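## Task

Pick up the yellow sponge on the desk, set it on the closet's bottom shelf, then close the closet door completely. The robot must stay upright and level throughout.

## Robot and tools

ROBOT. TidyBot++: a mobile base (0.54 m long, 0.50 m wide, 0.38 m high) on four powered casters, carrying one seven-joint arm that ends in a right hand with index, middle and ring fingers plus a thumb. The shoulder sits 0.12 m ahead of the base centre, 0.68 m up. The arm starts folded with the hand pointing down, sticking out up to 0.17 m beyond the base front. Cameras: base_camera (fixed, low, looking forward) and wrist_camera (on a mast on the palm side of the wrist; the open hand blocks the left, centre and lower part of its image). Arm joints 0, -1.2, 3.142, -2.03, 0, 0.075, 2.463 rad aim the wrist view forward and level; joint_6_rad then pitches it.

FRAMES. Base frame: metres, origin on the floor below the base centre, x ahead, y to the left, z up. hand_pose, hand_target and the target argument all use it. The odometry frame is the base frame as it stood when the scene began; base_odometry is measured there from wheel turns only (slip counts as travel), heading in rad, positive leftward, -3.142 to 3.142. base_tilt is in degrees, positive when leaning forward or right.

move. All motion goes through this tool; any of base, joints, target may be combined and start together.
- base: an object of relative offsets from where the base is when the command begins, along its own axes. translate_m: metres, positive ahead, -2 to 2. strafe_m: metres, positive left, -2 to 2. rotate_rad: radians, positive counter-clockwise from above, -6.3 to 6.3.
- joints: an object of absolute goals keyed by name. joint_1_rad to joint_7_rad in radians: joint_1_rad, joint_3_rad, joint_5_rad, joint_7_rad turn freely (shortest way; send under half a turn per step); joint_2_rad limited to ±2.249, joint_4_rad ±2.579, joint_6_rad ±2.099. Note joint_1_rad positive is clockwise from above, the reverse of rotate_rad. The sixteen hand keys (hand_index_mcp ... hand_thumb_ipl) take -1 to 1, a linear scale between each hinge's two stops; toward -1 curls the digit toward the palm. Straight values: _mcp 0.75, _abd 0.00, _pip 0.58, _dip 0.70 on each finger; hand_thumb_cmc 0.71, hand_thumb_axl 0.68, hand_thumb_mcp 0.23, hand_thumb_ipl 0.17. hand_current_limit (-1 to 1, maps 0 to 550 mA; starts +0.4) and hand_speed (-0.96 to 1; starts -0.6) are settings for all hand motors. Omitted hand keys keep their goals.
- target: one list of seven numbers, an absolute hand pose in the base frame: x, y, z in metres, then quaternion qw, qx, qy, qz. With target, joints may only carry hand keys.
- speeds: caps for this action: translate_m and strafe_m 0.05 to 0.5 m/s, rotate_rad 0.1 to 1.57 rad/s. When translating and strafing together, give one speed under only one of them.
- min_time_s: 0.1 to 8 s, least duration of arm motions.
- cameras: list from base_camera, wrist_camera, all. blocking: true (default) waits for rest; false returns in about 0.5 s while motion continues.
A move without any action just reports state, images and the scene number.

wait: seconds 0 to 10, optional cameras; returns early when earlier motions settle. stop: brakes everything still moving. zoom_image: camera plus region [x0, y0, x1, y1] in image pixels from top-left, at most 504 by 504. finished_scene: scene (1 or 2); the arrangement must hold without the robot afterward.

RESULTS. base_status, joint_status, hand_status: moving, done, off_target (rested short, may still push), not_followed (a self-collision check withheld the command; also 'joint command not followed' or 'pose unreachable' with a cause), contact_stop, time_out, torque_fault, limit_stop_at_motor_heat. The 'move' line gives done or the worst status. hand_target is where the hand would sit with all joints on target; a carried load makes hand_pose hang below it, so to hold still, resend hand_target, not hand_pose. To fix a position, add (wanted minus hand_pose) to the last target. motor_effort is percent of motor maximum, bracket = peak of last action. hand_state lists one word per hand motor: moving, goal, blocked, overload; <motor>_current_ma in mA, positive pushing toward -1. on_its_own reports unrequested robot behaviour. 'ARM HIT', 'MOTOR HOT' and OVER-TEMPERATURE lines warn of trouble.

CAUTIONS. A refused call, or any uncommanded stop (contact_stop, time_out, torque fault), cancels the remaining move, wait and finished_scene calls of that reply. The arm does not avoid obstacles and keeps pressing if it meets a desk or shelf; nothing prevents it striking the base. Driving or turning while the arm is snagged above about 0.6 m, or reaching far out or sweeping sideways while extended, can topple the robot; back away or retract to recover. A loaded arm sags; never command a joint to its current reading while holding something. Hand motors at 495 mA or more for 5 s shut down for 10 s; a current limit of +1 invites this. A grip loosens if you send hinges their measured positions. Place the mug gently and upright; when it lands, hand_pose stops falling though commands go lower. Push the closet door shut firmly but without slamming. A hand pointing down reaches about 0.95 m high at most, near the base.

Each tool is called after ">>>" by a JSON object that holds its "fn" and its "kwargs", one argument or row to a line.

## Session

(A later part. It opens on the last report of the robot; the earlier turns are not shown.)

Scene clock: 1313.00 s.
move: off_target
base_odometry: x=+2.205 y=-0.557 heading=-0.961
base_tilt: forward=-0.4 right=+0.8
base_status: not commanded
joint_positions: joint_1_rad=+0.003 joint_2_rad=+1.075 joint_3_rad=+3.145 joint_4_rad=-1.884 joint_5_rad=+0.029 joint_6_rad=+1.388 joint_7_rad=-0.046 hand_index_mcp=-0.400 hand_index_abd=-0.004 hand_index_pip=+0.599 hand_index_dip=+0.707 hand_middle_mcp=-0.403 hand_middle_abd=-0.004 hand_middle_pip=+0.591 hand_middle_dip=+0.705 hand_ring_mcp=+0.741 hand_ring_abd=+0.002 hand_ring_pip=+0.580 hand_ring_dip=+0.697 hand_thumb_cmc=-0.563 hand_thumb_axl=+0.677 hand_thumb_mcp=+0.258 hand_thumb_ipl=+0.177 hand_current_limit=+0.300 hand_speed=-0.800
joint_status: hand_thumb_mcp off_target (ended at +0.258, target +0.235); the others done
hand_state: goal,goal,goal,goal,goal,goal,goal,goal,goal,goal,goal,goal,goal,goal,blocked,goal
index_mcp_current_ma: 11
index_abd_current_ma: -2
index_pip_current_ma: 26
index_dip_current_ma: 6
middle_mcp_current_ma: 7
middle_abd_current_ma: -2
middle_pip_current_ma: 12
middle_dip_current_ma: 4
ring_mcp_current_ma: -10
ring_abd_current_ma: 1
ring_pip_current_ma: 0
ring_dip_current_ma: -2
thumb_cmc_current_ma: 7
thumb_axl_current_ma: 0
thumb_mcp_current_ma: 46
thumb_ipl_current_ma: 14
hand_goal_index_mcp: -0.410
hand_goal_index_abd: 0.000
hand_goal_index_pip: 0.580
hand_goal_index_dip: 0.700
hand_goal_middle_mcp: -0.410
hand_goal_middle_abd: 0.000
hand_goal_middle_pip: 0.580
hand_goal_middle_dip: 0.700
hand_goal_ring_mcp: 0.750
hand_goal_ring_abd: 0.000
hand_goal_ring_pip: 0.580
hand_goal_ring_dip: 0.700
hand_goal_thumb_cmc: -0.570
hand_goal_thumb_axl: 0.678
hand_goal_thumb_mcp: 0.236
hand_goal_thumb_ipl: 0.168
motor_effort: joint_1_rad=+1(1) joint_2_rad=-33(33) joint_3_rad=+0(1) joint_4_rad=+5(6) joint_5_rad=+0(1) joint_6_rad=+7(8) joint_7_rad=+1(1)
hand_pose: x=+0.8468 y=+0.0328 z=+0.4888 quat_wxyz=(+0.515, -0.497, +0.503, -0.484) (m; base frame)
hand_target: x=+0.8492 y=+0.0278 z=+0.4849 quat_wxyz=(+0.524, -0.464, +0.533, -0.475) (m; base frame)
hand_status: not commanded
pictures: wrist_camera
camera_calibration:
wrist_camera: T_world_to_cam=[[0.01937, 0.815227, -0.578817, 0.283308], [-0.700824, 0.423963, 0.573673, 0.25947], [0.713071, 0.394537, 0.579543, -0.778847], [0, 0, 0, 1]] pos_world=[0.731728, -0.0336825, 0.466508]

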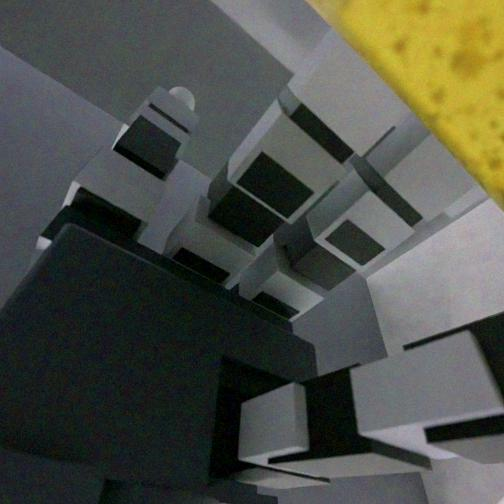

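>>> {"fn": "move", "kwargs": {
  "joints": {"hand_index_mcp": -0.30, "hand_middle_mcp": -0.30, "hand_thumb_mcp": 0.30},
  "cameras": ["wrist_camera"]
}}

>>> {"fn": "move", "kwargs": {
  "joints": {"hand_index_mcp": -0.15, "hand_middle_mcp": -0.15, "hand_thumb_mcp": 0.36},
  "cameras": ["wrist_camera"]
}}

Scene clock: 1323.00 s.
move: done
base_odometry: x=+2.205 y=-0.557 heading=-0.961
base_tilt: forward=-0.5 right=+0.8
base_status: not commanded
joint_positions: joint_1_rad=+0.003 joint_2_rad=+1.077 joint_3_rad=+3.145 joint_4_rad=-1.884 joint_5_rad=+0.029 joint_6_rad=+1.388 joint_7_rad=-0.046 hand_index_mcp=-0.309 hand_index_abd=-0.004 hand_index_pip=+0.582 hand_index_dip=+0.703 hand_middle_mcp=-0.310 hand_middle_abd=-0.003 hand_middle_pip=+0.582 hand_middle_dip=+0.703 hand_ring_mcp=+0.741 hand_ring_abd=+0.002 hand_ring_pip=+0.580 hand_ring_dip=+0.697 hand_thumb_cmc=-0.568 hand_thumb_axl=+0.677 hand_thumb_mcp=+0.297 hand_thumb_ipl=+0.170 hand_current_limit=+0.300 hand_speed=-0.800
joint_status: all done
hand_state: goal,goal,goal,goal,goal,goal,goal,goal,goal,goal,goal,goal,goal,goal,goal,goal
index_mcp_current_ma: -9
index_abd_current_ma: -2
index_pip_current_ma: 1
index_dip_current_ma: 2
middle_mcp_current_ma: -11
middle_abd_current_ma: -2
middle_pip_current_ma: 1
middle_dip_current_ma: 2
ring_mcp_current_ma: -10
ring_abd_current_ma: 1
ring_pip_current_ma: 0
ring_dip_current_ma: -2
thumb_cmc_current_ma: 1
thumb_axl_current_ma: 0
thumb_mcp_current_ma: -3
thumb_ipl_current_ma: 1
hand_goal_index_mcp: -0.300
hand_goal_index_abd: 0.000
hand_goal_index_pip: 0.580
hand_goal_index_dip: 0.700
hand_goal_middle_mcp: -0.300
hand_goal_middle_abd: 0.000
hand_goal_middle_pip: 0.580
hand_goal_middle_dip: 0.700
hand_goal_ring_mcp: 0.750
hand_goal_ring_abd: 0.000
hand_goal_ring_pip: 0.580
hand_goal_ring_dip: 0.700
hand_goal_thumb_cmc: -0.570
hand_goal_thumb_axl: 0.678
hand_goal_thumb_mcp: 0.300
hand_goal_thumb_ipl: 0.168
motor_effort: joint_1_rad=+1(1) joint_2_rad=-34(35) joint_3_rad=-1(1) joint_4_rad=+6(6) joint_5_rad=+0(1) joint_6_rad=+9(9) joint_7_rad=+1(1)
hand_pose: x=+0.8464 y=+0.0328 z=+0.4873 quat_wxyz=(+0.515, -0.497, +0.504, -0.483) (m; base frame)
hand_target: x=+0.8492 y=+0.0278 z=+0.4849 quat_wxyz=(+0.524, -0.464, +0.533, -0.475) (m; base frame)
hand_status: not commanded
pictures: wrist_camera
camera_calibration:
wrist_camera: T_world_to_cam=[[0.0181422, 0.815228, -0.578857, 0.283478], [-0.699621, 0.423955, 0.575146, 0.258308], [0.714284, 0.394546, 0.578042, -0.777926], [0, 0, 0, 1]] pos_world=[0.731235, -0.0336824, 0.465202]

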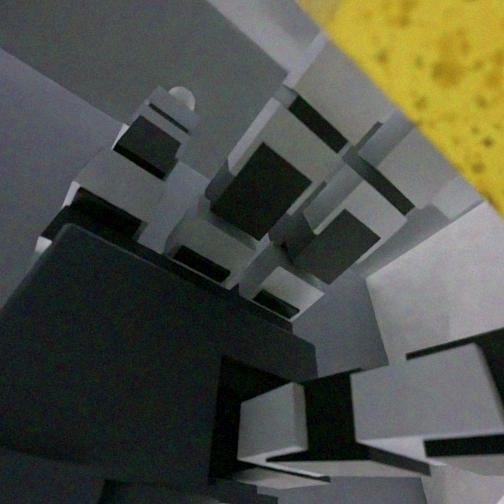

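Scene clock: 1323.67 s.
move: done
base_odometry: x=+2.205 y=-0.557 heading=-0.961
base_tilt: forward=-0.4 right=+0.8
base_status: not commanded
joint_positions: joint_1_rad=+0.003 joint_2_rad=+1.077 joint_3_rad=+3.145 joint_4_rad=-1.884 joint_5_rad=+0.029 joint_6_rad=+1.388 joint_7_rad=-0.046 hand_index_mcp=-0.162 hand_index_abd=-0.004 hand_index_pip=+0.582 hand_index_dip=+0.703 hand_middle_mcp=-0.163 hand_middle_abd=-0.003 hand_middle_pip=+0.581 hand_middle_dip=+0.703 hand_ring_mcp=+0.741 hand_ring_abd=+0.002 hand_ring_pip=+0.580 hand_ring_dip=+0.697 hand_thumb_cmc=-0.568 hand_thumb_axl=+0.677 hand_thumb_mcp=+0.356 hand_thumb_ipl=+0.170 hand_current_limit=+0.300 hand_speed=-0.800
joint_status: all done
hand_state: goal,goal,goal,goal,goal,goal,goal,goal,goal,goal,goal,goal,goal,goal,goal,goal
index_mcp_current_ma: -15
index_abd_current_ma: -2
index_pip_current_ma: 1
index_dip_current_ma: 1
middle_mcp_current_ma: -17
middle_abd_current_ma: -2
middle_pip_current_ma: 1
middle_dip_current_ma: 1
ring_mcp_current_ma: -10
ring_abd_current_ma: 1
ring_pip_current_ma: 0
ring_dip_current_ma: -2
thumb_cmc_current_ma: 1
thumb_axl_current_ma: 0
thumb_mcp_current_ma: -4
thumb_ipl_current_ma: 1
hand_goal_index_mcp: -0.150
hand_goal_index_abd: 0.000
hand_goal_index_pip: 0.580
hand_goal_index_dip: 0.700
hand_goal_middle_mcp: -0.150
hand_goal_middle_abd: 0.000
hand_goal_middle_pip: 0.580
hand_goal_middle_dip: 0.700
hand_goal_ring_mcp: 0.750
hand_goal_ring_abd: 0.000
hand_goal_ring_pip: 0.580
hand_goal_ring_dip: 0.700
hand_goal_thumb_cmc: -0.570
hand_goal_thumb_axl: 0.678
hand_goal_thumb_mcp: 0.360
hand_goal_thumb_ipl: 0.168
motor_effort: joint_1_rad=+0(1) joint_2_rad=-34(34) joint_3_rad=-1(1) joint_4_rad=+6(6) joint_5_rad=+0(1) joint_6_rad=+9(9) joint_7_rad=+0(1)
hand_pose: x=+0.8464 y=+0.0328 z=+0.4873 quat_wxyz=(+0.515, -0.497, +0.504, -0.483) (m; base frame)
hand_target: x=+0.8492 y=+0.0278 z=+0.4849 quat_wxyz=(+0.524, -0.464, +0.533, -0.475) (m; base frame)
hand_status: not commanded
pictures: wrist_camera
camera_calibration:
wrist_camera: T_world_to_cam=[[0.0181422, 0.815228, -0.578857, 0.283478], [-0.699621, 0.423955, 0.575146, 0.258308], [0.714284, 0.394546, 0.578042, -0.777926], [0, 0, 0, 1]] pos_world=[0.731235, -0.0336824, 0.465202]

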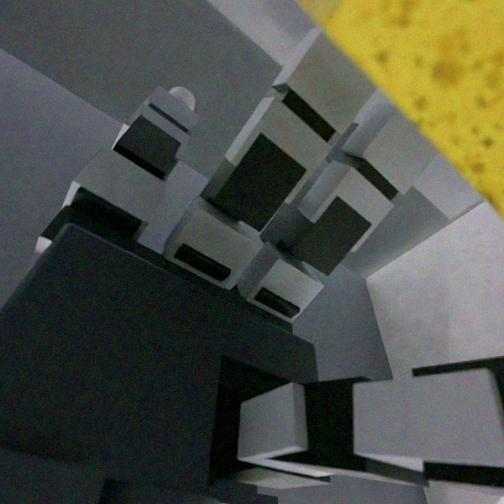

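>>> {"fn": "move", "kwargs": {
  "joints": {"hand_index_mcp": 0.7, "hand_middle_mcp": 0.7, "hand_thumb_mcp": 0.40, "hand_speed": -0.7}
}}

>>> {"fn": "move", "kwargs": {
  "joints": {"joint_2_rad": 1.045, "joint_4_rad": -1.887, "joint_6_rad": 1.362},
  "min_time_s": 1.5,
  "cameras": ["wrist_camera"]
}}

Scene clock: 1333.93 s.
move: off_target
base_odometry: x=+2.205 y=-0.557 heading=-0.961
base_tilt: forward=-0.4 right=+0.8
base_status: not commanded
joint_positions: joint_1_rad=+0.003 joint_2_rad=+1.077 joint_3_rad=+3.145 joint_4_rad=-1.884 joint_5_rad=+0.029 joint_6_rad=+1.388 joint_7_rad=-0.046 hand_index_mcp=+0.678 hand_index_abd=-0.004 hand_index_pip=+0.580 hand_index_dip=+0.702 hand_middle_mcp=+0.676 hand_middle_abd=-0.003 hand_middle_pip=+0.580 hand_middle_dip=+0.702 hand_ring_mcp=+0.741 hand_ring_abd=+0.002 hand_ring_pip=+0.580 hand_ring_dip=+0.697 hand_thumb_cmc=-0.568 hand_thumb_axl=+0.677 hand_thumb_mcp=+0.395 hand_thumb_ipl=+0.170 hand_current_limit=+0.300 hand_speed=-0.700
joint_status: hand_index_mcp off_target (ended at +0.678, target +0.700); hand_middle_mcp off_target (ended at +0.676, target +0.700); the others done
hand_state: blocked,goal,goal,goal,blocked,goal,goal,goal,goal,goal,goal,goal,goal,goal,goal,goal
index_mcp_current_ma: -35
index_abd_current_ma: -2
index_pip_current_ma: 0
index_dip_current_ma: 1
middle_mcp_current_ma: -40
middle_abd_current_ma: -2
middle_pip_current_ma: 0
middle_dip_current_ma: 1
ring_mcp_current_ma: -10
ring_abd_current_ma: 1
ring_pip_current_ma: 0
ring_dip_current_ma: -2
thumb_cmc_current_ma: 1
thumb_axl_current_ma: 0
thumb_mcp_current_ma: -5
thumb_ipl_current_ma: 1
hand_goal_index_mcp: 0.700
hand_goal_index_abd: 0.000
hand_goal_index_pip: 0.580
hand_goal_index_dip: 0.700
hand_goal_middle_mcp: 0.700
hand_goal_middle_abd: 0.000
hand_goal_middle_pip: 0.580
hand_goal_middle_dip: 0.700
hand_goal_ring_mcp: 0.750
hand_goal_ring_abd: 0.000
hand_goal_ring_pip: 0.580
hand_goal_ring_dip: 0.700
hand_goal_thumb_cmc: -0.570
hand_goal_thumb_axl: 0.678
hand_goal_thumb_mcp: 0.400
hand_goal_thumb_ipl: 0.168
motor_effort: joint_1_rad=+0(2) joint_2_rad=-34(35) joint_3_rad=-1(1) joint_4_rad=+6(6) joint_5_rad=+0(1) joint_6_rad=+9(10) joint_7_rad=+1(1)
hand_pose: x=+0.8464 y=+0.0328 z=+0.4873 quat_wxyz=(+0.515, -0.497, +0.504, -0.483) (m; base frame)
hand_target: x=+0.8492 y=+0.0278 z=+0.4849 quat_wxyz=(+0.524, -0.464, +0.533, -0.475) (m; base frame)
hand_status: not commanded
pictures: none

Scene clock: 1335.73 s.
move: done
base_odometry: x=+2.205 y=-0.557 heading=-0.961
base_tilt: forward=-0.4 right=+0.8
base_status: not commanded
joint_positions: joint_1_rad=+0.003 joint_2_rad=+1.076 joint_3_rad=+3.145 joint_4_rad=-1.884 joint_5_rad=+0.029 joint_6_rad=+1.388 joint_7_rad=-0.046 hand_index_mcp=+0.678 hand_index_abd=-0.004 hand_index_pip=+0.580 hand_index_dip=+0.702 hand_middle_mcp=+0.676 hand_middle_abd=-0.003 hand_middle_pip=+0.580 hand_middle_dip=+0.702 hand_ring_mcp=+0.741 hand_ring_abd=+0.002 hand_ring_pip=+0.580 hand_ring_dip=+0.697 hand_thumb_cmc=-0.568 hand_thumb_axl=+0.677 hand_thumb_mcp=+0.395 hand_thumb_ipl=+0.170 hand_current_limit=+0.300 hand_speed=-0.700
joint_status: all done
hand_state: blocked,goal,goal,goal,blocked,goal,goal,goal,goal,goal,goal,goal,goal,goal,goal,goal
index_mcp_current_ma: -35
index_abd_current_ma: -2
index_pip_current_ma: 0
index_dip_current_ma: 1
middle_mcp_current_ma: -40
middle_abd_current_ma: -2
middle_pip_current_ma: 0
middle_dip_current_ma: 1
ring_mcp_current_ma: -10
ring_abd_current_ma: 1
ring_pip_current_ma: 0
ring_dip_current_ma: -2
thumb_cmc_current_ma: 1
thumb_axl_current_ma: 0
thumb_mcp_current_ma: -5
thumb_ipl_current_ma: 1
hand_goal_index_mcp: 0.700
hand_goal_index_abd: 0.000
hand_goal_index_pip: 0.580
hand_goal_index_dip: 0.700
hand_goal_middle_mcp: 0.700
hand_goal_middle_abd: 0.000
hand_goal_middle_pip: 0.580
hand_goal_middle_dip: 0.700
hand_goal_ring_mcp: 0.750
hand_goal_ring_abd: 0.000
hand_goal_ring_pip: 0.580
hand_goal_ring_dip: 0.700
hand_goal_thumb_cmc: -0.570
hand_goal_thumb_axl: 0.678
hand_goal_thumb_mcp: 0.400
hand_goal_thumb_ipl: 0.168
motor_effort: joint_1_rad=+1(1) joint_2_rad=-34(35) joint_3_rad=+0(1) joint_4_rad=+6(7) joint_5_rad=+0(1) joint_6_rad=+9(10) joint_7_rad=+0(1)
hand_pose: x=+0.8465 y=+0.0328 z=+0.4876 quat_wxyz=(+0.515, -0.497, +0.504, -0.483) (m; base frame)
hand_target: x=+0.8504 y=+0.0279 z=+0.5040 quat_wxyz=(+0.524, -0.464, +0.533, -0.475) (m; base frame)
hand_status: not commanded
pictures: wrist_camera
camera_calibration:
wrist_camera: T_world_to_cam=[[0.0184298, 0.815251, -0.578815, 0.283422], [-0.699933, 0.423917, 0.574794, 0.258594], [0.713971, 0.394538, 0.578434, -0.778124], [0, 0, 0, 1]] pos_world=[0.731333, -0.0336825, 0.465504]

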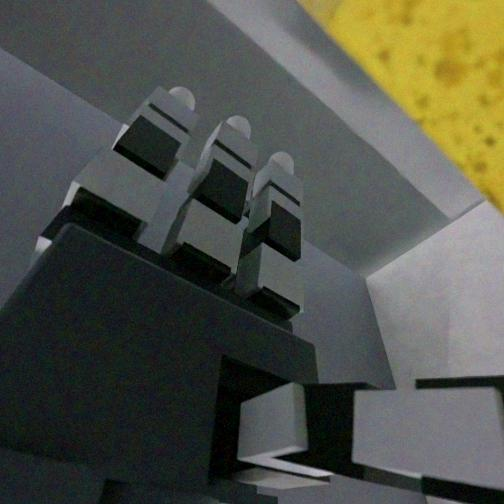

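>>> {"fn": "move", "kwargs": {
  "joints": {"joint_2_rad": 1.02, "joint_4_rad": -1.893, "joint_6_rad": 1.342},
  "min_time_s": 1.5
}}

>>> {"fn": "move", "kwargs": {
  "base": {"translate_m": -0.12},
  "speeds": {"translate_m": 0.1},
  "cameras": ["wrist_camera"]
}}

Scene clock: 1346.30 s.
move: done
base_odometry: x=+2.205 y=-0.557 heading=-0.961
base_tilt: forward=-0.4 right=+0.8
base_status: not commanded
joint_positions: joint_1_rad=+0.003 joint_2_rad=+1.053 joint_3_rad=+3.145 joint_4_rad=-1.884 joint_5_rad=+0.029 joint_6_rad=+1.388 joint_7_rad=-0.046 hand_index_mcp=+0.678 hand_index_abd=-0.004 hand_index_pip=+0.580 hand_index_dip=+0.702 hand_middle_mcp=+0.676 hand_middle_abd=-0.003 hand_middle_pip=+0.580 hand_middle_dip=+0.702 hand_ring_mcp=+0.741 hand_ring_abd=+0.002 hand_ring_pip=+0.580 hand_ring_dip=+0.697 hand_thumb_cmc=-0.568 hand_thumb_axl=+0.677 hand_thumb_mcp=+0.396 hand_thumb_ipl=+0.170 hand_current_limit=+0.300 hand_speed=-0.700
joint_status: all done
hand_state: blocked,goal,goal,goal,blocked,goal,goal,goal,goal,goal,goal,goal,goal,goal,goal,goal
index_mcp_current_ma: -35
index_abd_current_ma: -2
index_pip_current_ma: 0
index_dip_current_ma: 1
middle_mcp_current_ma: -40
middle_abd_current_ma: -2
middle_pip_current_ma: 0
middle_dip_current_ma: 1
ring_mcp_current_ma: -10
ring_abd_current_ma: 1
ring_pip_current_ma: 0
ring_dip_current_ma: -2
thumb_cmc_current_ma: 1
thumb_axl_current_ma: 0
thumb_mcp_current_ma: -5
thumb_ipl_current_ma: 1
hand_goal_index_mcp: 0.700
hand_goal_index_abd: 0.000
hand_goal_index_pip: 0.580
hand_goal_index_dip: 0.700
hand_goal_middle_mcp: 0.700
hand_goal_middle_abd: 0.000
hand_goal_middle_pip: 0.580
hand_goal_middle_dip: 0.700
hand_goal_ring_mcp: 0.750
hand_goal_ring_abd: 0.000
hand_goal_ring_pip: 0.580
hand_goal_ring_dip: 0.700
hand_goal_thumb_cmc: -0.570
hand_goal_thumb_axl: 0.678
hand_goal_thumb_mcp: 0.400
hand_goal_thumb_ipl: 0.168
motor_effort: joint_1_rad=+1(1) joint_2_rad=-34(35) joint_3_rad=-1(1) joint_4_rad=+6(7) joint_5_rad=+0(1) joint_6_rad=+9(10) joint_7_rad=+0(1)
hand_pose: x=+0.8508 y=+0.0328 z=+0.5043 quat_wxyz=(+0.521, -0.492, +0.498, -0.489) (m; base frame)
hand_target: x=+0.8508 y=+0.0279 z=+0.5141 quat_wxyz=(+0.524, -0.464, +0.534, -0.474) (m; base frame)
hand_status: not commanded
pictures: none

Scene clock: 1348.03 s.
move: done
base_odometry: x=+2.136 y=-0.458 heading=-0.961
base_tilt: forward=-0.4 right=+0.8
base_status: done
joint_positions: joint_1_rad=+0.002 joint_2_rad=+1.050 joint_3_rad=+3.145 joint_4_rad=-1.884 joint_5_rad=+0.029 joint_6_rad=+1.387 joint_7_rad=-0.046 hand_index_mcp=+0.679 hand_index_abd=-0.003 hand_index_pip=+0.580 hand_index_dip=+0.702 hand_middle_mcp=+0.677 hand_middle_abd=-0.003 hand_middle_pip=+0.580 hand_middle_dip=+0.702 hand_ring_mcp=+0.741 hand_ring_abd=+0.002 hand_ring_pip=+0.580 hand_ring_dip=+0.697 hand_thumb_cmc=-0.569 hand_thumb_axl=+0.677 hand_thumb_mcp=+0.396 hand_thumb_ipl=+0.170 hand_current_limit=+0.300 hand_speed=-0.700
joint_status: not commanded
hand_state: blocked,goal,goal,goal,blocked,goal,goal,goal,goal,goal,goal,goal,goal,goal,goal,goal
index_mcp_current_ma: -33
index_abd_current_ma: -2
index_pip_current_ma: 0
index_dip_current_ma: 1
middle_mcp_current_ma: -38
middle_abd_current_ma: -2
middle_pip_current_ma: 0
middle_dip_current_ma: 1
ring_mcp_current_ma: -10
ring_abd_current_ma: 1
ring_pip_current_ma: 0
ring_dip_current_ma: -2
thumb_cmc_current_ma: 1
thumb_axl_current_ma: 0
thumb_mcp_current_ma: -4
thumb_ipl_current_ma: 1
hand_goal_index_mcp: 0.700
hand_goal_index_abd: 0.000
hand_goal_index_pip: 0.580
hand_goal_index_dip: 0.700
hand_goal_middle_mcp: 0.700
hand_goal_middle_abd: 0.000
hand_goal_middle_pip: 0.580
hand_goal_middle_dip: 0.700
hand_goal_ring_mcp: 0.750
hand_goal_ring_abd: 0.000
hand_goal_ring_pip: 0.580
hand_goal_ring_dip: 0.700
hand_goal_thumb_cmc: -0.570
hand_goal_thumb_axl: 0.678
hand_goal_thumb_mcp: 0.400
hand_goal_thumb_ipl: 0.168
motor_effort: joint_1_rad=+1(3) joint_2_rad=-34(35) joint_3_rad=-1(2) joint_4_rad=+6(7) joint_5_rad=+0(1) joint_6_rad=+9(10) joint_7_rad=+0(1)
hand_pose: x=+0.8512 y=+0.0329 z=+0.5061 quat_wxyz=(+0.521, -0.491, +0.497, -0.490) (m; base frame)
hand_target: x=+0.8508 y=+0.0279 z=+0.5141 quat_wxyz=(+0.524, -0.464, +0.534, -0.474) (m; base frame)
hand_status: not commanded
pictures: wrist_camera
camera_calibration:
wrist_camera: T_world_to_cam=[[0.0326265, 0.815182, -0.578285, 0.281598], [-0.71406, 0.423851, 0.557197, 0.272138], [0.699324, 0.394751, 0.595918, -0.788647], [0, 0, 0, 1]] pos_world=[0.736655, -0.0335815, 0.481178]

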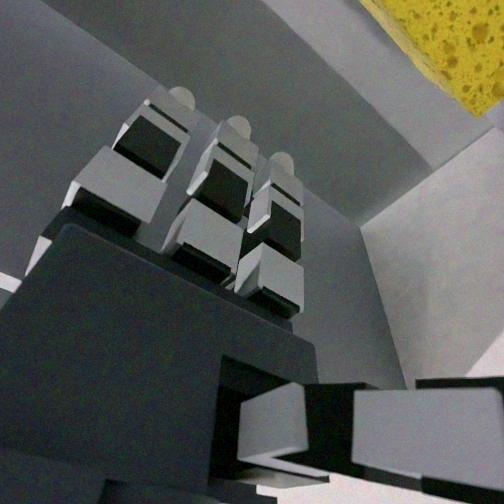

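>>> {"fn": "move", "kwargs": {
  "base": {"translate_m": -0.45},
  "speeds": {"translate_m": 0.25},
  "cameras": ["wrist_camera"]
}}

>>> {"fn": "move", "kwargs": {
  "base": {"translate_m": -0.15, "strafe_m": -0.30, "rotate_rad": 0.025},
  "cameras": ["all"]
}}

Scene clock: 1375.30 s.
move: done
base_odometry: x=+1.878 y=-0.090 heading=-0.961
base_tilt: forward=-0.5 right=+0.8
base_status: done
joint_positions: joint_1_rad=+0.002 joint_2_rad=+1.048 joint_3_rad=+3.145 joint_4_rad=-1.885 joint_5_rad=+0.029 joint_6_rad=+1.386 joint_7_rad=-0.046 hand_index_mcp=+0.679 hand_index_abd=-0.003 hand_index_pip=+0.580 hand_index_dip=+0.702 hand_middle_mcp=+0.677 hand_middle_abd=-0.003 hand_middle_pip=+0.580 hand_middle_dip=+0.702 hand_ring_mcp=+0.741 hand_ring_abd=+0.002 hand_ring_pip=+0.580 hand_ring_dip=+0.697 hand_thumb_cmc=-0.569 hand_thumb_axl=+0.677 hand_thumb_mcp=+0.396 hand_thumb_ipl=+0.170 hand_current_limit=+0.300 hand_speed=-0.700
joint_status: not commanded
hand_state: blocked,goal,goal,goal,blocked,goal,goal,goal,goal,goal,goal,goal,goal,goal,goal,goal
index_mcp_current_ma: -33
index_abd_current_ma: -2
index_pip_current_ma: 0
index_dip_current_ma: 1
middle_mcp_current_ma: -37
middle_abd_current_ma: -2
middle_pip_current_ma: 0
middle_dip_current_ma: 1
ring_mcp_current_ma: -10
ring_abd_current_ma: 1
ring_pip_current_ma: 0
ring_dip_current_ma: -2
thumb_cmc_current_ma: 1
thumb_axl_current_ma: 0
thumb_mcp_current_ma: -3
thumb_ipl_current_ma: 1
hand_goal_index_mcp: 0.700
hand_goal_index_abd: 0.000
hand_goal_index_pip: 0.580
hand_goal_index_dip: 0.700
hand_goal_middle_mcp: 0.700
hand_goal_middle_abd: 0.000
hand_goal_middle_pip: 0.580
hand_goal_middle_dip: 0.700
hand_goal_ring_mcp: 0.750
hand_goal_ring_abd: 0.000
hand_goal_ring_pip: 0.580
hand_goal_ring_dip: 0.700
hand_goal_thumb_cmc: -0.570
hand_goal_thumb_axl: 0.678
hand_goal_thumb_mcp: 0.400
hand_goal_thumb_ipl: 0.168
motor_effort: joint_1_rad=+1(1) joint_2_rad=-34(36) joint_3_rad=-1(1) joint_4_rad=+7(8) joint_5_rad=+0(1) joint_6_rad=+9(10) joint_7_rad=+0(1)
hand_pose: x=+0.8514 y=+0.0329 z=+0.5073 quat_wxyz=(+0.522, -0.491, +0.497, -0.490) (m; base frame)
hand_target: x=+0.8508 y=+0.0279 z=+0.5141 quat_wxyz=(+0.524, -0.464, +0.534, -0.474) (m; base frame)
hand_status: not commanded
pictures: wrist_camera
camera_calibration:
wrist_camera: T_world_to_cam=[[0.033119, 0.815187, -0.57825, 0.28185], [-0.714534, 0.423847, 0.556593, 0.272306], [0.698817, 0.394746, 0.596516, -0.789357], [0, 0, 0, 1]] pos_world=[0.736852, -0.0335815, 0.48228]

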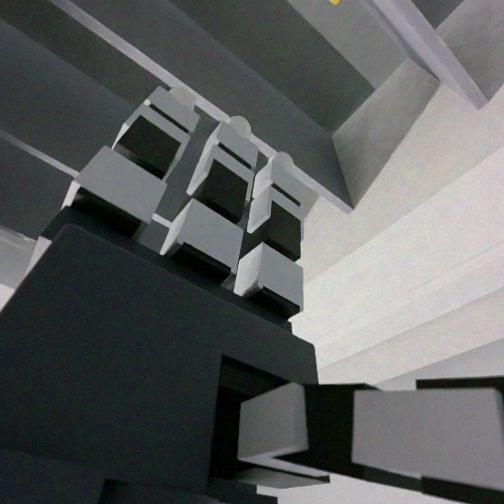

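Scene clock: 1377.30 s.
move: done
base_odometry: x=+1.546 y=-0.138 heading=-0.936
base_tilt: forward=-0.4 right=+0.8
base_status: done
joint_positions: joint_1_rad=+0.005 joint_2_rad=+1.047 joint_3_rad=+3.141 joint_4_rad=-1.885 joint_5_rad=+0.029 joint_6_rad=+1.386 joint_7_rad=-0.046 hand_index_mcp=+0.679 hand_index_abd=-0.003 hand_index_pip=+0.580 hand_index_dip=+0.702 hand_middle_mcp=+0.677 hand_middle_abd=-0.003 hand_middle_pip=+0.580 hand_middle_dip=+0.702 hand_ring_mcp=+0.741 hand_ring_abd=+0.002 hand_ring_pip=+0.580 hand_ring_dip=+0.697 hand_thumb_cmc=-0.569 hand_thumb_axl=+0.677 hand_thumb_mcp=+0.396 hand_thumb_ipl=+0.170 hand_current_limit=+0.300 hand_speed=-0.700
joint_status: not commanded
hand_state: blocked,goal,goal,goal,blocked,goal,goal,goal,goal,goal,goal,goal,goal,goal,goal,goal
index_mcp_current_ma: -32
index_abd_current_ma: -1
index_pip_current_ma: 0
index_dip_current_ma: 1
middle_mcp_current_ma: -37
middle_abd_current_ma: -1
middle_pip_current_ma: 0
middle_dip_current_ma: 1
ring_mcp_current_ma: -10
ring_abd_current_ma: 1
ring_pip_current_ma: 0
ring_dip_current_ma: -2
thumb_cmc_current_ma: 0
thumb_axl_current_ma: 0
thumb_mcp_current_ma: -3
thumb_ipl_current_ma: 1
hand_goal_index_mcp: 0.700
hand_goal_index_abd: 0.000
hand_goal_index_pip: 0.580
hand_goal_index_dip: 0.700
hand_goal_middle_mcp: 0.700
hand_goal_middle_abd: 0.000
hand_goal_middle_pip: 0.580
hand_goal_middle_dip: 0.700
hand_goal_ring_mcp: 0.750
hand_goal_ring_abd: 0.000
hand_goal_ring_pip: 0.580
hand_goal_ring_dip: 0.700
hand_goal_thumb_cmc: -0.570
hand_goal_thumb_axl: 0.678
hand_goal_thumb_mcp: 0.400
hand_goal_thumb_ipl: 0.168
motor_effort: joint_1_rad=+0(5) joint_2_rad=-34(35) joint_3_rad=-1(2) joint_4_rad=+7(7) joint_5_rad=+0(1) joint_6_rad=+9(10) joint_7_rad=+0(1)
hand_pose: x=+0.8516 y=+0.0332 z=+0.5084 quat_wxyz=(+0.522, -0.489, +0.498, -0.489) (m; base frame)
hand_target: x=+0.8508 y=+0.0279 z=+0.5141 quat_wxyz=(+0.524, -0.464, +0.534, -0.474) (m; base frame)
hand_status: not commanded
pictures: base_camera, wrist_camera
camera_calibration:
wrist_camera: T_world_to_cam=[[0.0345773, 0.8173, -0.575173, 0.279282], [-0.714766, 0.422468, 0.557342, 0.271571], [0.698508, 0.391843, 0.598787, -0.791109], [0, 0, 0, 1]] pos_world=[0.737049, -0.0329962, 0.482983]

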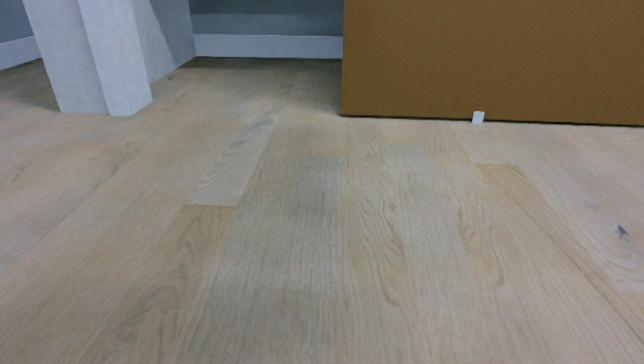

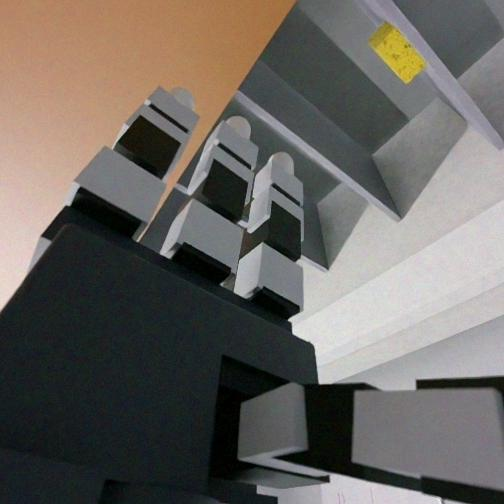

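>>> {"fn": "move", "kwargs": {
  "joints": {"joint_1_rad": -0.035, "joint_2_rad": 0.085, "joint_3_rad": 3.142, "joint_4_rad": -1.53, "joint_5_rad": 0, "joint_6_rad": 0.02, "joint_7_rad": -1.49, "hand_thumb_cmc": 0.65, "hand_thumb_mcp": 0.226, "hand_speed": -0.6, "hand_current_limit": 0.4},
  "min_time_s": 4
}}

>>> {"fn": "move", "kwargs": {
  "joints": {"hand_index_mcp": -0.4, "hand_index_pip": 0.2, "hand_index_dip": 0.5, "hand_middle_mcp": -0.4, "hand_middle_pip": -0.9, "hand_middle_dip": 0.5, "hand_ring_mcp": 1, "hand_ring_pip": 1, "hand_ring_dip": -0.15, "hand_ring_abd": 0, "hand_current_limit": 0.7},
  "cameras": ["all"]
}}

Scene clock: 1399.73 s.
move: done
base_odometry: x=+1.546 y=-0.138 heading=-0.936
base_tilt: forward=-0.5 right=+0.8
base_status: not commanded
joint_positions: joint_1_rad=-0.021 joint_2_rad=+0.097 joint_3_rad=+3.141 joint_4_rad=-1.554 joint_5_rad=+0.029 joint_6_rad=+0.069 joint_7_rad=-1.406 hand_index_mcp=+0.694 hand_index_abd=-0.003 hand_index_pip=+0.580 hand_index_dip=+0.702 hand_middle_mcp=+0.693 hand_middle_abd=-0.003 hand_middle_pip=+0.580 hand_middle_dip=+0.702 hand_ring_mcp=+0.744 hand_ring_abd=-0.001 hand_ring_pip=+0.580 hand_ring_dip=+0.697 hand_thumb_cmc=+0.644 hand_thumb_axl=+0.677 hand_thumb_mcp=+0.228 hand_thumb_ipl=+0.170 hand_current_limit=+0.400 hand_speed=-0.600
joint_status: all done
hand_state: goal,goal,goal,goal,goal,goal,goal,goal,goal,goal,goal,goal,goal,goal,goal,goal
index_mcp_current_ma: -5
index_abd_current_ma: -1
index_pip_current_ma: 0
index_dip_current_ma: 1
middle_mcp_current_ma: -6
middle_abd_current_ma: -1
middle_pip_current_ma: 0
middle_dip_current_ma: 1
ring_mcp_current_ma: -6
ring_abd_current_ma: 0
ring_pip_current_ma: 0
ring_dip_current_ma: -2
thumb_cmc_current_ma: -5
thumb_axl_current_ma: 0
thumb_mcp_current_ma: 2
thumb_ipl_current_ma: 1
hand_goal_index_mcp: 0.700
hand_goal_index_abd: 0.000
hand_goal_index_pip: 0.580
hand_goal_index_dip: 0.700
hand_goal_middle_mcp: 0.700
hand_goal_middle_abd: 0.000
hand_goal_middle_pip: 0.580
hand_goal_middle_dip: 0.700
hand_goal_ring_mcp: 0.750
hand_goal_ring_abd: 0.000
hand_goal_ring_pip: 0.580
hand_goal_ring_dip: 0.700
hand_goal_thumb_cmc: 0.650
hand_goal_thumb_axl: 0.678
hand_goal_thumb_mcp: 0.226
hand_goal_thumb_ipl: 0.168
motor_effort: joint_1_rad=+1(2) joint_2_rad=-21(37) joint_3_rad=+0(3) joint_4_rad=+17(17) joint_5_rad=+0(2) joint_6_rad=+9(11) joint_7_rad=+0(1)
hand_pose: x=+0.7724 y=+0.1041 z=+1.0780 quat_wxyz=(+0.701, -0.077, +0.707, -0.060) (m; base frame)
hand_target: x=+0.7671 y=+0.1104 z=+1.0956 quat_wxyz=(+0.698, -0.041, +0.714, -0.016) (m; base frame)
hand_status: not commanded
pictures: none

Scene clock: 1401.27 s.
move: done
base_odometry: x=+1.546 y=-0.138 heading=-0.936
base_tilt: forward=-0.4 right=+0.8
base_status: not commanded
joint_positions: joint_1_rad=-0.021 joint_2_rad=+0.097 joint_3_rad=+3.141 joint_4_rad=-1.554 joint_5_rad=+0.029 joint_6_rad=+0.069 joint_7_rad=-1.406 hand_index_mcp=-0.398 hand_index_abd=-0.003 hand_index_pip=+0.203 hand_index_dip=+0.503 hand_middle_mcp=-0.397 hand_middle_abd=-0.003 hand_middle_pip=-0.897 hand_middle_dip=+0.503 hand_ring_mcp=+0.995 hand_ring_abd=-0.001 hand_ring_pip=+0.997 hand_ring_dip=-0.147 hand_thumb_cmc=+0.644 hand_thumb_axl=+0.677 hand_thumb_mcp=+0.228 hand_thumb_ipl=+0.170 hand_current_limit=+0.700 hand_speed=-0.600
joint_status: all done
hand_state: goal,goal,goal,goal,goal,goal,goal,goal,goal,goal,goal,goal,goal,goal,goal,goal
index_mcp_current_ma: 1
index_abd_current_ma: -1
index_pip_current_ma: 2
index_dip_current_ma: 2
middle_mcp_current_ma: 2
middle_abd_current_ma: -1
middle_pip_current_ma: 2
middle_dip_current_ma: 2
ring_mcp_current_ma: -4
ring_abd_current_ma: 0
ring_pip_current_ma: -2
ring_dip_current_ma: 2
thumb_cmc_current_ma: -5
thumb_axl_current_ma: 0
thumb_mcp_current_ma: 2
thumb_ipl_current_ma: 1
hand_goal_index_mcp: -0.400
hand_goal_index_abd: 0.000
hand_goal_index_pip: 0.200
hand_goal_index_dip: 0.500
hand_goal_middle_mcp: -0.400
hand_goal_middle_abd: 0.000
hand_goal_middle_pip: -0.900
hand_goal_middle_dip: 0.500
hand_goal_ring_mcp: 1.000
hand_goal_ring_abd: 0.000
hand_goal_ring_pip: 1.000
hand_goal_ring_dip: -0.150
hand_goal_thumb_cmc: 0.650
hand_goal_thumb_axl: 0.678
hand_goal_thumb_mcp: 0.226
hand_goal_thumb_ipl: 0.168
motor_effort: joint_1_rad=+1(1) joint_2_rad=-21(22) joint_3_rad=+0(1) joint_4_rad=+17(17) joint_5_rad=-1(1) joint_6_rad=+9(10) joint_7_rad=+0(1)
hand_pose: x=+0.7723 y=+0.1043 z=+1.0780 quat_wxyz=(+0.701, -0.077, +0.707, -0.059) (m; base frame)
hand_target: x=+0.7671 y=+0.1104 z=+1.0956 quat_wxyz=(+0.698, -0.041, +0.714, -0.016) (m; base frame)
hand_status: not commanded
pictures: base_camera, wrist_camera
camera_calibration:
wrist_camera: T_world_to_cam=[[0.0290547, 0.750988, 0.659676, -0.768445], [-0.672554, -0.473541, 0.568709, -0.0840343], [0.739478, -0.460192, 0.491321, -0.931592], [0, 0, 0, 1]] pos_world=[0.654701, 0.108589, 1.01243]

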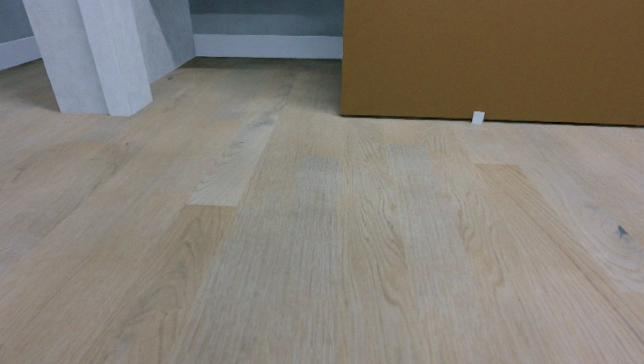

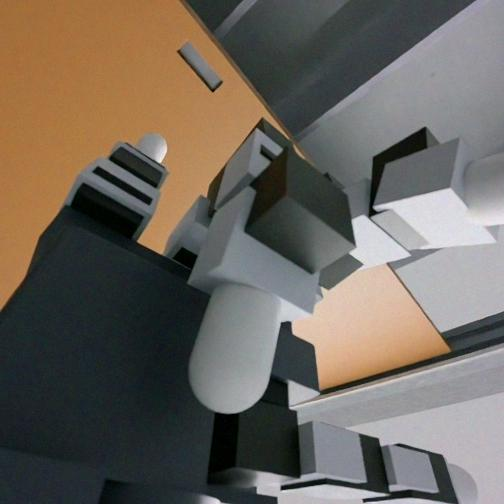

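>>> {"fn": "move", "kwargs": {
  "base": {"translate_m": 0.20},
  "speeds": {"translate_m": 0.2},
  "cameras": ["wrist_camera"]
}}

>>> {"fn": "zoom_image", "kwargs": {
  "camera": "wrist_camera",
  "region": [80, 60, 200, 180]
}}

Scene clock: 1426.93 s.
move: done
base_odometry: x=+1.664 y=-0.300 heading=-0.937
base_tilt: forward=-0.5 right=+0.9
base_status: done
joint_positions: joint_1_rad=-0.024 joint_2_rad=+0.093 joint_3_rad=+3.141 joint_4_rad=-1.553 joint_5_rad=+0.029 joint_6_rad=+0.066 joint_7_rad=-1.406 hand_index_mcp=-0.398 hand_index_abd=-0.003 hand_index_pip=+0.203 hand_index_dip=+0.503 hand_middle_mcp=-0.398 hand_middle_abd=-0.003 hand_middle_pip=-0.897 hand_middle_dip=+0.503 hand_ring_mcp=+0.996 hand_ring_abd=-0.001 hand_ring_pip=+0.997 hand_ring_dip=-0.147 hand_thumb_cmc=+0.645 hand_thumb_axl=+0.677 hand_thumb_mcp=+0.228 hand_thumb_ipl=+0.170 hand_current_limit=+0.700 hand_speed=-0.600
joint_status: not commanded
hand_state: goal,goal,goal,goal,goal,goal,goal,goal,goal,goal,goal,goal,goal,goal,goal,goal
index_mcp_current_ma: 1
index_abd_current_ma: -1
index_pip_current_ma: 2
index_dip_current_ma: 2
middle_mcp_current_ma: 1
middle_abd_current_ma: -1
middle_pip_current_ma: 2
middle_dip_current_ma: 2
ring_mcp_current_ma: -3
ring_abd_current_ma: 0
ring_pip_current_ma: -1
ring_dip_current_ma: 2
thumb_cmc_current_ma: -4
thumb_axl_current_ma: 0
thumb_mcp_current_ma: 1
thumb_ipl_current_ma: 1
hand_goal_index_mcp: -0.400
hand_goal_index_abd: 0.000
hand_goal_index_pip: 0.200
hand_goal_index_dip: 0.500
hand_goal_middle_mcp: -0.400
hand_goal_middle_abd: 0.000
hand_goal_middle_pip: -0.900
hand_goal_middle_dip: 0.500
hand_goal_ring_mcp: 1.000
hand_goal_ring_abd: 0.000
hand_goal_ring_pip: 1.000
hand_goal_ring_dip: -0.150
hand_goal_thumb_cmc: 0.650
hand_goal_thumb_axl: 0.678
hand_goal_thumb_mcp: 0.226
hand_goal_thumb_ipl: 0.168
motor_effort: joint_1_rad=+0(1) joint_2_rad=-21(24) joint_3_rad=+0(1) joint_4_rad=+17(17) joint_5_rad=+0(1) joint_6_rad=+8(9) joint_7_rad=+0(1)
hand_pose: x=+0.7704 y=+0.1057 z=+1.0803 quat_wxyz=(+0.701, -0.078, +0.706, -0.058) (m; base frame)
hand_target: x=+0.7671 y=+0.1104 z=+1.0956 quat_wxyz=(+0.698, -0.041, +0.714, -0.016) (m; base frame)
hand_status: not commanded
pictures: wrist_camera
camera_calibration:
wrist_camera: T_world_to_cam=[[0.0261943, 0.75101, 0.659771, -0.768853], [-0.672583, -0.475033, 0.567428, -0.0843275], [0.739558, -0.458614, 0.492674, -0.932293], [0, 0, 0, 1]] pos_world=[0.652907, 0.109796, 1.01443]

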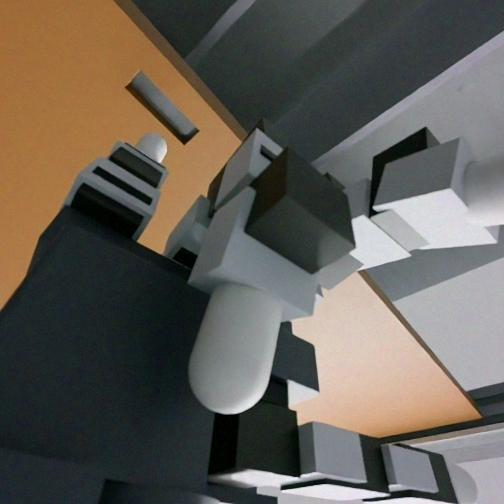

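Scaled by 4.200 from the camera's 504x504 image, which has a finer 720x720 frame.

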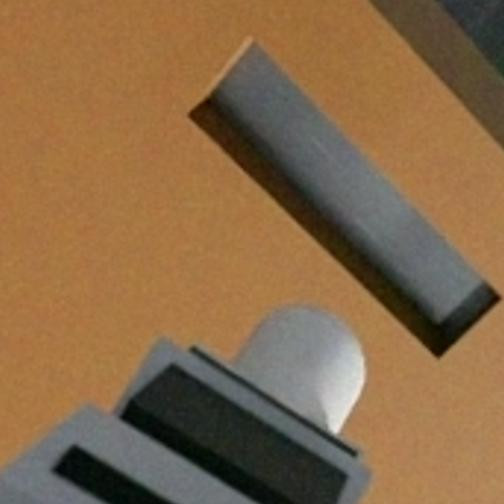

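>>> {"fn": "move", "kwargs": {
  "base": {"translate_m": 0.035},
  "speeds": {"translate_m": 0.05},
  "cameras": ["wrist_camera"]
}}

>>> {"fn": "zoom_image", "kwargs": {
  "camera": "wrist_camera",
  "region": [80, 60, 200, 180]
}}

Scene clock: 1451.27 s.
move: done
base_odometry: x=+1.685 y=-0.328 heading=-0.937
base_tilt: forward=-0.4 right=+0.8
base_status: done
joint_positions: joint_1_rad=-0.024 joint_2_rad=+0.092 joint_3_rad=+3.141 joint_4_rad=-1.553 joint_5_rad=+0.029 joint_6_rad=+0.065 joint_7_rad=-1.406 hand_index_mcp=-0.399 hand_index_abd=-0.003 hand_index_pip=+0.203 hand_index_dip=+0.503 hand_middle_mcp=-0.398 hand_middle_abd=-0.003 hand_middle_pip=-0.897 hand_middle_dip=+0.503 hand_ring_mcp=+0.996 hand_ring_abd=-0.001 hand_ring_pip=+0.997 hand_ring_dip=-0.147 hand_thumb_cmc=+0.645 hand_thumb_axl=+0.677 hand_thumb_mcp=+0.228 hand_thumb_ipl=+0.170 hand_current_limit=+0.700 hand_speed=-0.600
joint_status: not commanded
hand_state: goal,goal,goal,goal,goal,goal,goal,goal,goal,goal,goal,goal,goal,goal,goal,goal
index_mcp_current_ma: 1
index_abd_current_ma: -1
index_pip_current_ma: 2
index_dip_current_ma: 2
middle_mcp_current_ma: 1
middle_abd_current_ma: -1
middle_pip_current_ma: 2
middle_dip_current_ma: 2
ring_mcp_current_ma: -3
ring_abd_current_ma: 0
ring_pip_current_ma: -1
ring_dip_current_ma: 2
thumb_cmc_current_ma: -4
thumb_axl_current_ma: 0
thumb_mcp_current_ma: 1
thumb_ipl_current_ma: 1
hand_goal_index_mcp: -0.400
hand_goal_index_abd: 0.000
hand_goal_index_pip: 0.200
hand_goal_index_dip: 0.500
hand_goal_middle_mcp: -0.400
hand_goal_middle_abd: 0.000
hand_goal_middle_pip: -0.900
hand_goal_middle_dip: 0.500
hand_goal_ring_mcp: 1.000
hand_goal_ring_abd: 0.000
hand_goal_ring_pip: 1.000
hand_goal_ring_dip: -0.150
hand_goal_thumb_cmc: 0.650
hand_goal_thumb_axl: 0.678
hand_goal_thumb_mcp: 0.226
hand_goal_thumb_ipl: 0.168
motor_effort: joint_1_rad=+1(2) joint_2_rad=-21(24) joint_3_rad=+0(2) joint_4_rad=+17(17) joint_5_rad=-1(1) joint_6_rad=+9(10) joint_7_rad=+0(1)
hand_pose: x=+0.7700 y=+0.1062 z=+1.0807 quat_wxyz=(+0.701, -0.078, +0.706, -0.058) (m; base frame)
hand_target: x=+0.7671 y=+0.1104 z=+1.0956 quat_wxyz=(+0.698, -0.041, +0.714, -0.016) (m; base frame)
hand_status: not commanded
pictures: wrist_camera
camera_calibration:
wrist_camera: T_world_to_cam=[[0.0253795, 0.750943, 0.659879, -0.768983], [-0.672405, -0.475636, 0.567135, -0.0843164], [0.739748, -0.4581, 0.492867, -0.932462], [0, 0, 0, 1]] pos_world=[0.652609, 0.110198, 1.01483]

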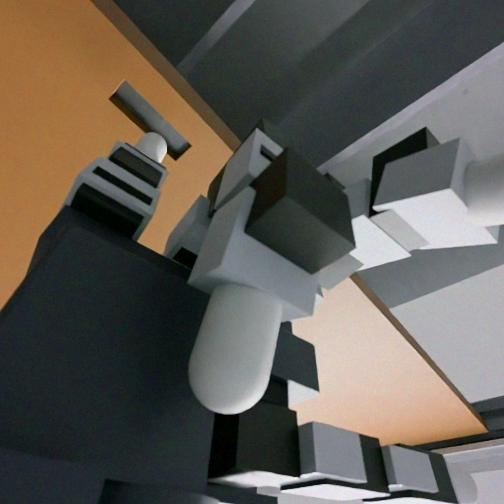

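Scaled by 4.200 from the camera's 504x504 image, which has a finer 720x720 frame.

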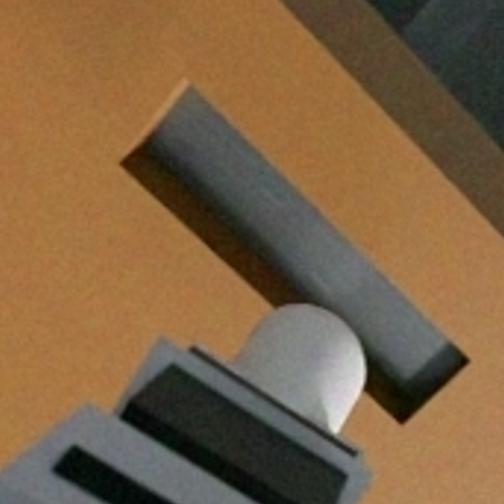

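>>> {"fn": "move", "kwargs": {
  "base": {"translate_m": 0.015, "strafe_m": -0.004},
  "speeds": {"translate_m": 0.05},
  "cameras": ["wrist_camera"]
}}

>>> {"fn": "zoom_image", "kwargs": {
  "camera": "wrist_camera",
  "region": [80, 60, 200, 180]
}}

Scene clock: 1478.17 s.
move: done
base_odometry: x=+1.691 y=-0.343 heading=-0.937
base_tilt: forward=-0.4 right=+0.8
base_status: done
joint_positions: joint_1_rad=-0.025 joint_2_rad=+0.092 joint_3_rad=+3.141 joint_4_rad=-1.553 joint_5_rad=+0.029 joint_6_rad=+0.065 joint_7_rad=-1.406 hand_index_mcp=-0.399 hand_index_abd=-0.003 hand_index_pip=+0.203 hand_index_dip=+0.503 hand_middle_mcp=-0.398 hand_middle_abd=-0.003 hand_middle_pip=-0.897 hand_middle_dip=+0.503 hand_ring_mcp=+0.996 hand_ring_abd=-0.001 hand_ring_pip=+0.997 hand_ring_dip=-0.147 hand_thumb_cmc=+0.645 hand_thumb_axl=+0.677 hand_thumb_mcp=+0.228 hand_thumb_ipl=+0.170 hand_current_limit=+0.700 hand_speed=-0.600
joint_status: not commanded
hand_state: goal,goal,goal,goal,goal,goal,goal,goal,goal,goal,goal,goal,goal,goal,goal,goal
index_mcp_current_ma: 1
index_abd_current_ma: -1
index_pip_current_ma: 2
index_dip_current_ma: 2
middle_mcp_current_ma: 1
middle_abd_current_ma: -1
middle_pip_current_ma: 2
middle_dip_current_ma: 2
ring_mcp_current_ma: -3
ring_abd_current_ma: 0
ring_pip_current_ma: -1
ring_dip_current_ma: 2
thumb_cmc_current_ma: -4
thumb_axl_current_ma: 0
thumb_mcp_current_ma: 1
thumb_ipl_current_ma: 1
hand_goal_index_mcp: -0.400
hand_goal_index_abd: 0.000
hand_goal_index_pip: 0.200
hand_goal_index_dip: 0.500
hand_goal_middle_mcp: -0.400
hand_goal_middle_abd: 0.000
hand_goal_middle_pip: -0.900
hand_goal_middle_dip: 0.500
hand_goal_ring_mcp: 1.000
hand_goal_ring_abd: 0.000
hand_goal_ring_pip: 1.000
hand_goal_ring_dip: -0.150
hand_goal_thumb_cmc: 0.650
hand_goal_thumb_axl: 0.678
hand_goal_thumb_mcp: 0.226
hand_goal_thumb_ipl: 0.168
motor_effort: joint_1_rad=+1(2) joint_2_rad=-21(24) joint_3_rad=+0(1) joint_4_rad=+17(18) joint_5_rad=-1(1) joint_6_rad=+9(9) joint_7_rad=-1(1)
hand_pose: x=+0.7697 y=+0.1066 z=+1.0811 quat_wxyz=(+0.702, -0.078, +0.706, -0.058) (m; base frame)
hand_target: x=+0.7671 y=+0.1104 z=+1.0956 quat_wxyz=(+0.698, -0.041, +0.714, -0.016) (m; base frame)
hand_status: not commanded
pictures: wrist_camera
camera_calibration:
wrist_camera: T_world_to_cam=[[0.0246649, 0.751007, 0.659834, -0.768896], [-0.672314, -0.476018, 0.566923, -0.0843464], [0.739855, -0.457598, 0.493171, -0.932686], [0, 0, 0, 1]] pos_world=[0.65231, 0.1105, 1.01514]

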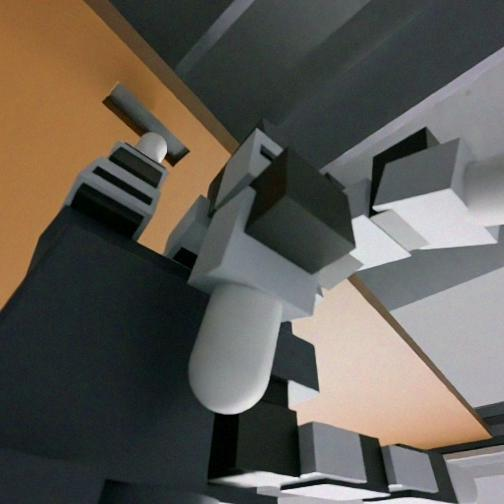

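Scaled by 4.200 from the camera's 504x504 image, which has a finer 720x720 frame.

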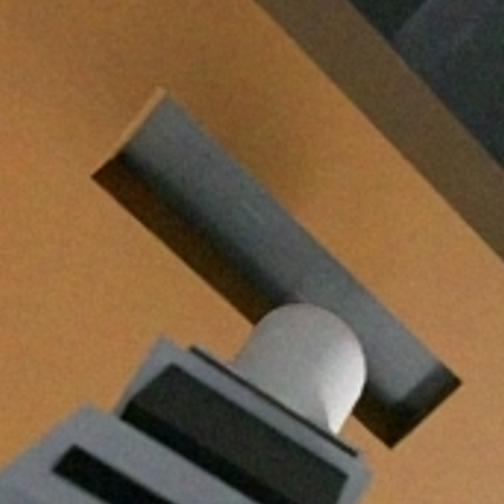

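>>> {"fn": "move", "kwargs": {
  "base": {"translate_m": 0.01},
  "speeds": {"translate_m": 0.05},
  "cameras": ["wrist_camera"]
}}

>>> {"fn": "zoom_image", "kwargs": {
  "camera": "wrist_camera",
  "region": [80, 60, 200, 180]
}}

Scene clock: 1502.47 s.
move: done
base_odometry: x=+1.697 y=-0.351 heading=-0.937
base_tilt: forward=-0.4 right=+0.8
base_status: done
joint_positions: joint_1_rad=-0.026 joint_2_rad=+0.092 joint_3_rad=+3.141 joint_4_rad=-1.553 joint_5_rad=+0.029 joint_6_rad=+0.065 joint_7_rad=-1.406 hand_index_mcp=-0.399 hand_index_abd=-0.003 hand_index_pip=+0.203 hand_index_dip=+0.503 hand_middle_mcp=-0.398 hand_middle_abd=-0.003 hand_middle_pip=-0.897 hand_middle_dip=+0.503 hand_ring_mcp=+0.996 hand_ring_abd=-0.001 hand_ring_pip=+0.997 hand_ring_dip=-0.147 hand_thumb_cmc=+0.645 hand_thumb_axl=+0.677 hand_thumb_mcp=+0.228 hand_thumb_ipl=+0.170 hand_current_limit=+0.700 hand_speed=-0.600
joint_status: not commanded
hand_state: goal,goal,goal,goal,goal,goal,goal,goal,goal,goal,goal,goal,goal,goal,goal,goal
index_mcp_current_ma: 1
index_abd_current_ma: -1
index_pip_current_ma: 2
index_dip_current_ma: 2
middle_mcp_current_ma: 1
middle_abd_current_ma: -1
middle_pip_current_ma: 2
middle_dip_current_ma: 2
ring_mcp_current_ma: -3
ring_abd_current_ma: 0
ring_pip_current_ma: -1
ring_dip_current_ma: 2
thumb_cmc_current_ma: -4
thumb_axl_current_ma: 0
thumb_mcp_current_ma: 1
thumb_ipl_current_ma: 1
hand_goal_index_mcp: -0.400
hand_goal_index_abd: 0.000
hand_goal_index_pip: 0.200
hand_goal_index_dip: 0.500
hand_goal_middle_mcp: -0.400
hand_goal_middle_abd: 0.000
hand_goal_middle_pip: -0.900
hand_goal_middle_dip: 0.500
hand_goal_ring_mcp: 1.000
hand_goal_ring_abd: 0.000
hand_goal_ring_pip: 1.000
hand_goal_ring_dip: -0.150
hand_goal_thumb_cmc: 0.650
hand_goal_thumb_axl: 0.678
hand_goal_thumb_mcp: 0.226
hand_goal_thumb_ipl: 0.168
motor_effort: joint_1_rad=+0(2) joint_2_rad=-21(24) joint_3_rad=+0(2) joint_4_rad=+17(17) joint_5_rad=-1(1) joint_6_rad=+9(9) joint_7_rad=+0(1)
hand_pose: x=+0.7699 y=+0.1071 z=+1.0806 quat_wxyz=(+0.701, -0.079, +0.706, -0.058) (m; base frame)
hand_target: x=+0.7671 y=+0.1104 z=+1.0956 quat_wxyz=(+0.698, -0.041, +0.714, -0.016) (m; base frame)
hand_status: not commanded
pictures: wrist_camera
camera_calibration:
wrist_camera: T_world_to_cam=[[0.024688, 0.751031, 0.659805, -0.768923], [-0.67141, -0.476543, 0.567553, -0.085028], [0.740675, -0.457011, 0.492485, -0.932283], [0, 0, 0, 1]] pos_world=[0.652413, 0.110902, 1.01473]

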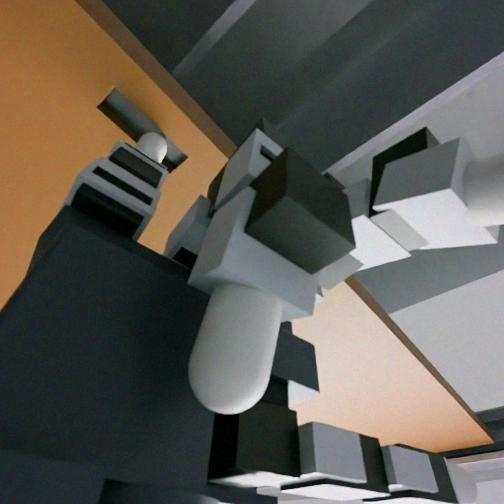

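Scaled by 4.200 from the camera's 504x504 image, which has a finer 720x720 frame.

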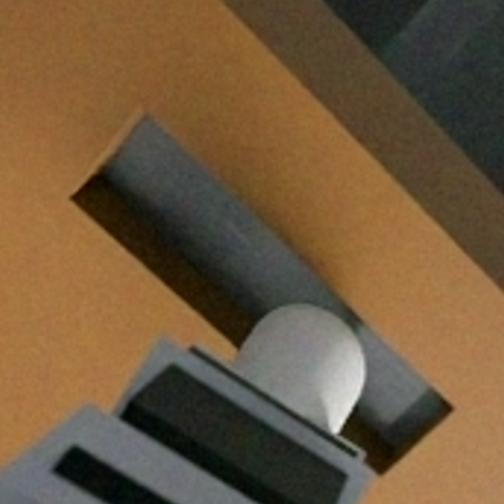

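>>> {"fn": "move", "kwargs": {
  "base": {"translate_m": 0.004, "strafe_m": -0.003},
  "speeds": {"translate_m": 0.05},
  "cameras": ["wrist_camera"]
}}

>>> {"fn": "zoom_image", "kwargs": {
  "camera": "wrist_camera",
  "region": [80, 60, 200, 180]
}}

Scene clock: 1538.87 s.
move: done
base_odometry: x=+1.697 y=-0.356 heading=-0.937
base_tilt: forward=-0.4 right=+0.8
base_status: done
joint_positions: joint_1_rad=-0.027 joint_2_rad=+0.092 joint_3_rad=+3.141 joint_4_rad=-1.553 joint_5_rad=+0.029 joint_6_rad=+0.064 joint_7_rad=-1.406 hand_index_mcp=-0.399 hand_index_abd=-0.003 hand_index_pip=+0.203 hand_index_dip=+0.503 hand_middle_mcp=-0.398 hand_middle_abd=-0.003 hand_middle_pip=-0.897 hand_middle_dip=+0.503 hand_ring_mcp=+0.997 hand_ring_abd=-0.001 hand_ring_pip=+0.997 hand_ring_dip=-0.147 hand_thumb_cmc=+0.645 hand_thumb_axl=+0.677 hand_thumb_mcp=+0.228 hand_thumb_ipl=+0.170 hand_current_limit=+0.700 hand_speed=-0.600
joint_status: not commanded
hand_state: goal,goal,goal,goal,goal,goal,goal,goal,goal,goal,goal,goal,goal,goal,goal,goal
index_mcp_current_ma: 1
index_abd_current_ma: -1
index_pip_current_ma: 2
index_dip_current_ma: 2
middle_mcp_current_ma: 1
middle_abd_current_ma: -1
middle_pip_current_ma: 2
middle_dip_current_ma: 2
ring_mcp_current_ma: -2
ring_abd_current_ma: 0
ring_pip_current_ma: -1
ring_dip_current_ma: 2
thumb_cmc_current_ma: -3
thumb_axl_current_ma: 0
thumb_mcp_current_ma: 1
thumb_ipl_current_ma: 1
hand_goal_index_mcp: -0.400
hand_goal_index_abd: 0.000
hand_goal_index_pip: 0.200
hand_goal_index_dip: 0.500
hand_goal_middle_mcp: -0.400
hand_goal_middle_abd: 0.000
hand_goal_middle_pip: -0.900
hand_goal_middle_dip: 0.500
hand_goal_ring_mcp: 1.000
hand_goal_ring_abd: 0.000
hand_goal_ring_pip: 1.000
hand_goal_ring_dip: -0.150
hand_goal_thumb_cmc: 0.650
hand_goal_thumb_axl: 0.678
hand_goal_thumb_mcp: 0.226
hand_goal_thumb_ipl: 0.168
motor_effort: joint_1_rad=+0(3) joint_2_rad=-21(24) joint_3_rad=+1(1) joint_4_rad=+17(17) joint_5_rad=-1(1) joint_6_rad=+9(9) joint_7_rad=+0(1)
hand_pose: x=+0.7697 y=+0.1079 z=+1.0808 quat_wxyz=(+0.701, -0.079, +0.706, -0.057) (m; base frame)
hand_target: x=+0.7671 y=+0.1104 z=+1.0956 quat_wxyz=(+0.698, -0.041, +0.714, -0.016) (m; base frame)
hand_status: not commanded
pictures: wrist_camera
camera_calibration:
wrist_camera: T_world_to_cam=[[0.0236524, 0.751032, 0.659842, -0.768867], [-0.671025, -0.477328, 0.567347, -0.084941], [0.741057, -0.45619, 0.492671, -0.93249], [0, 0, 0, 1]] pos_world=[0.652217, 0.111506, 1.01493]

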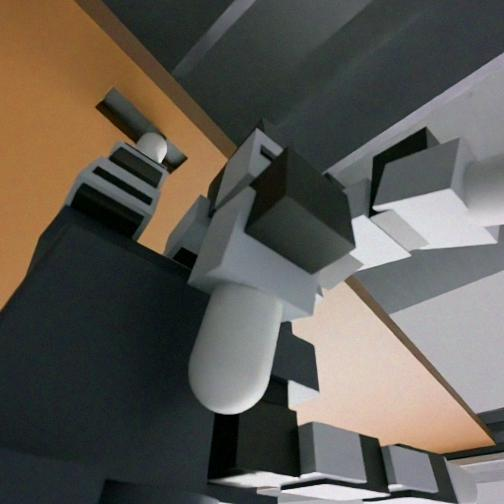

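Scaled by 4.200 from the camera's 504x504 image, which has a finer 720x720 frame.

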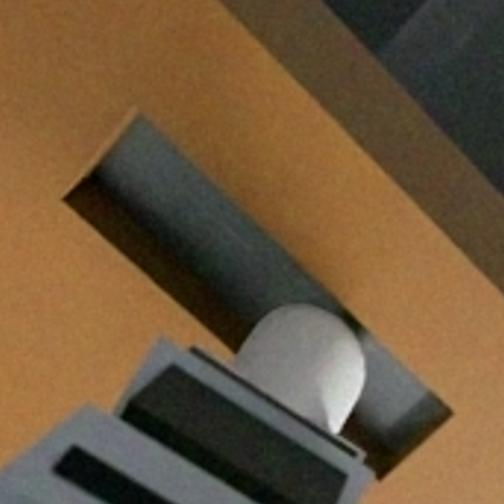

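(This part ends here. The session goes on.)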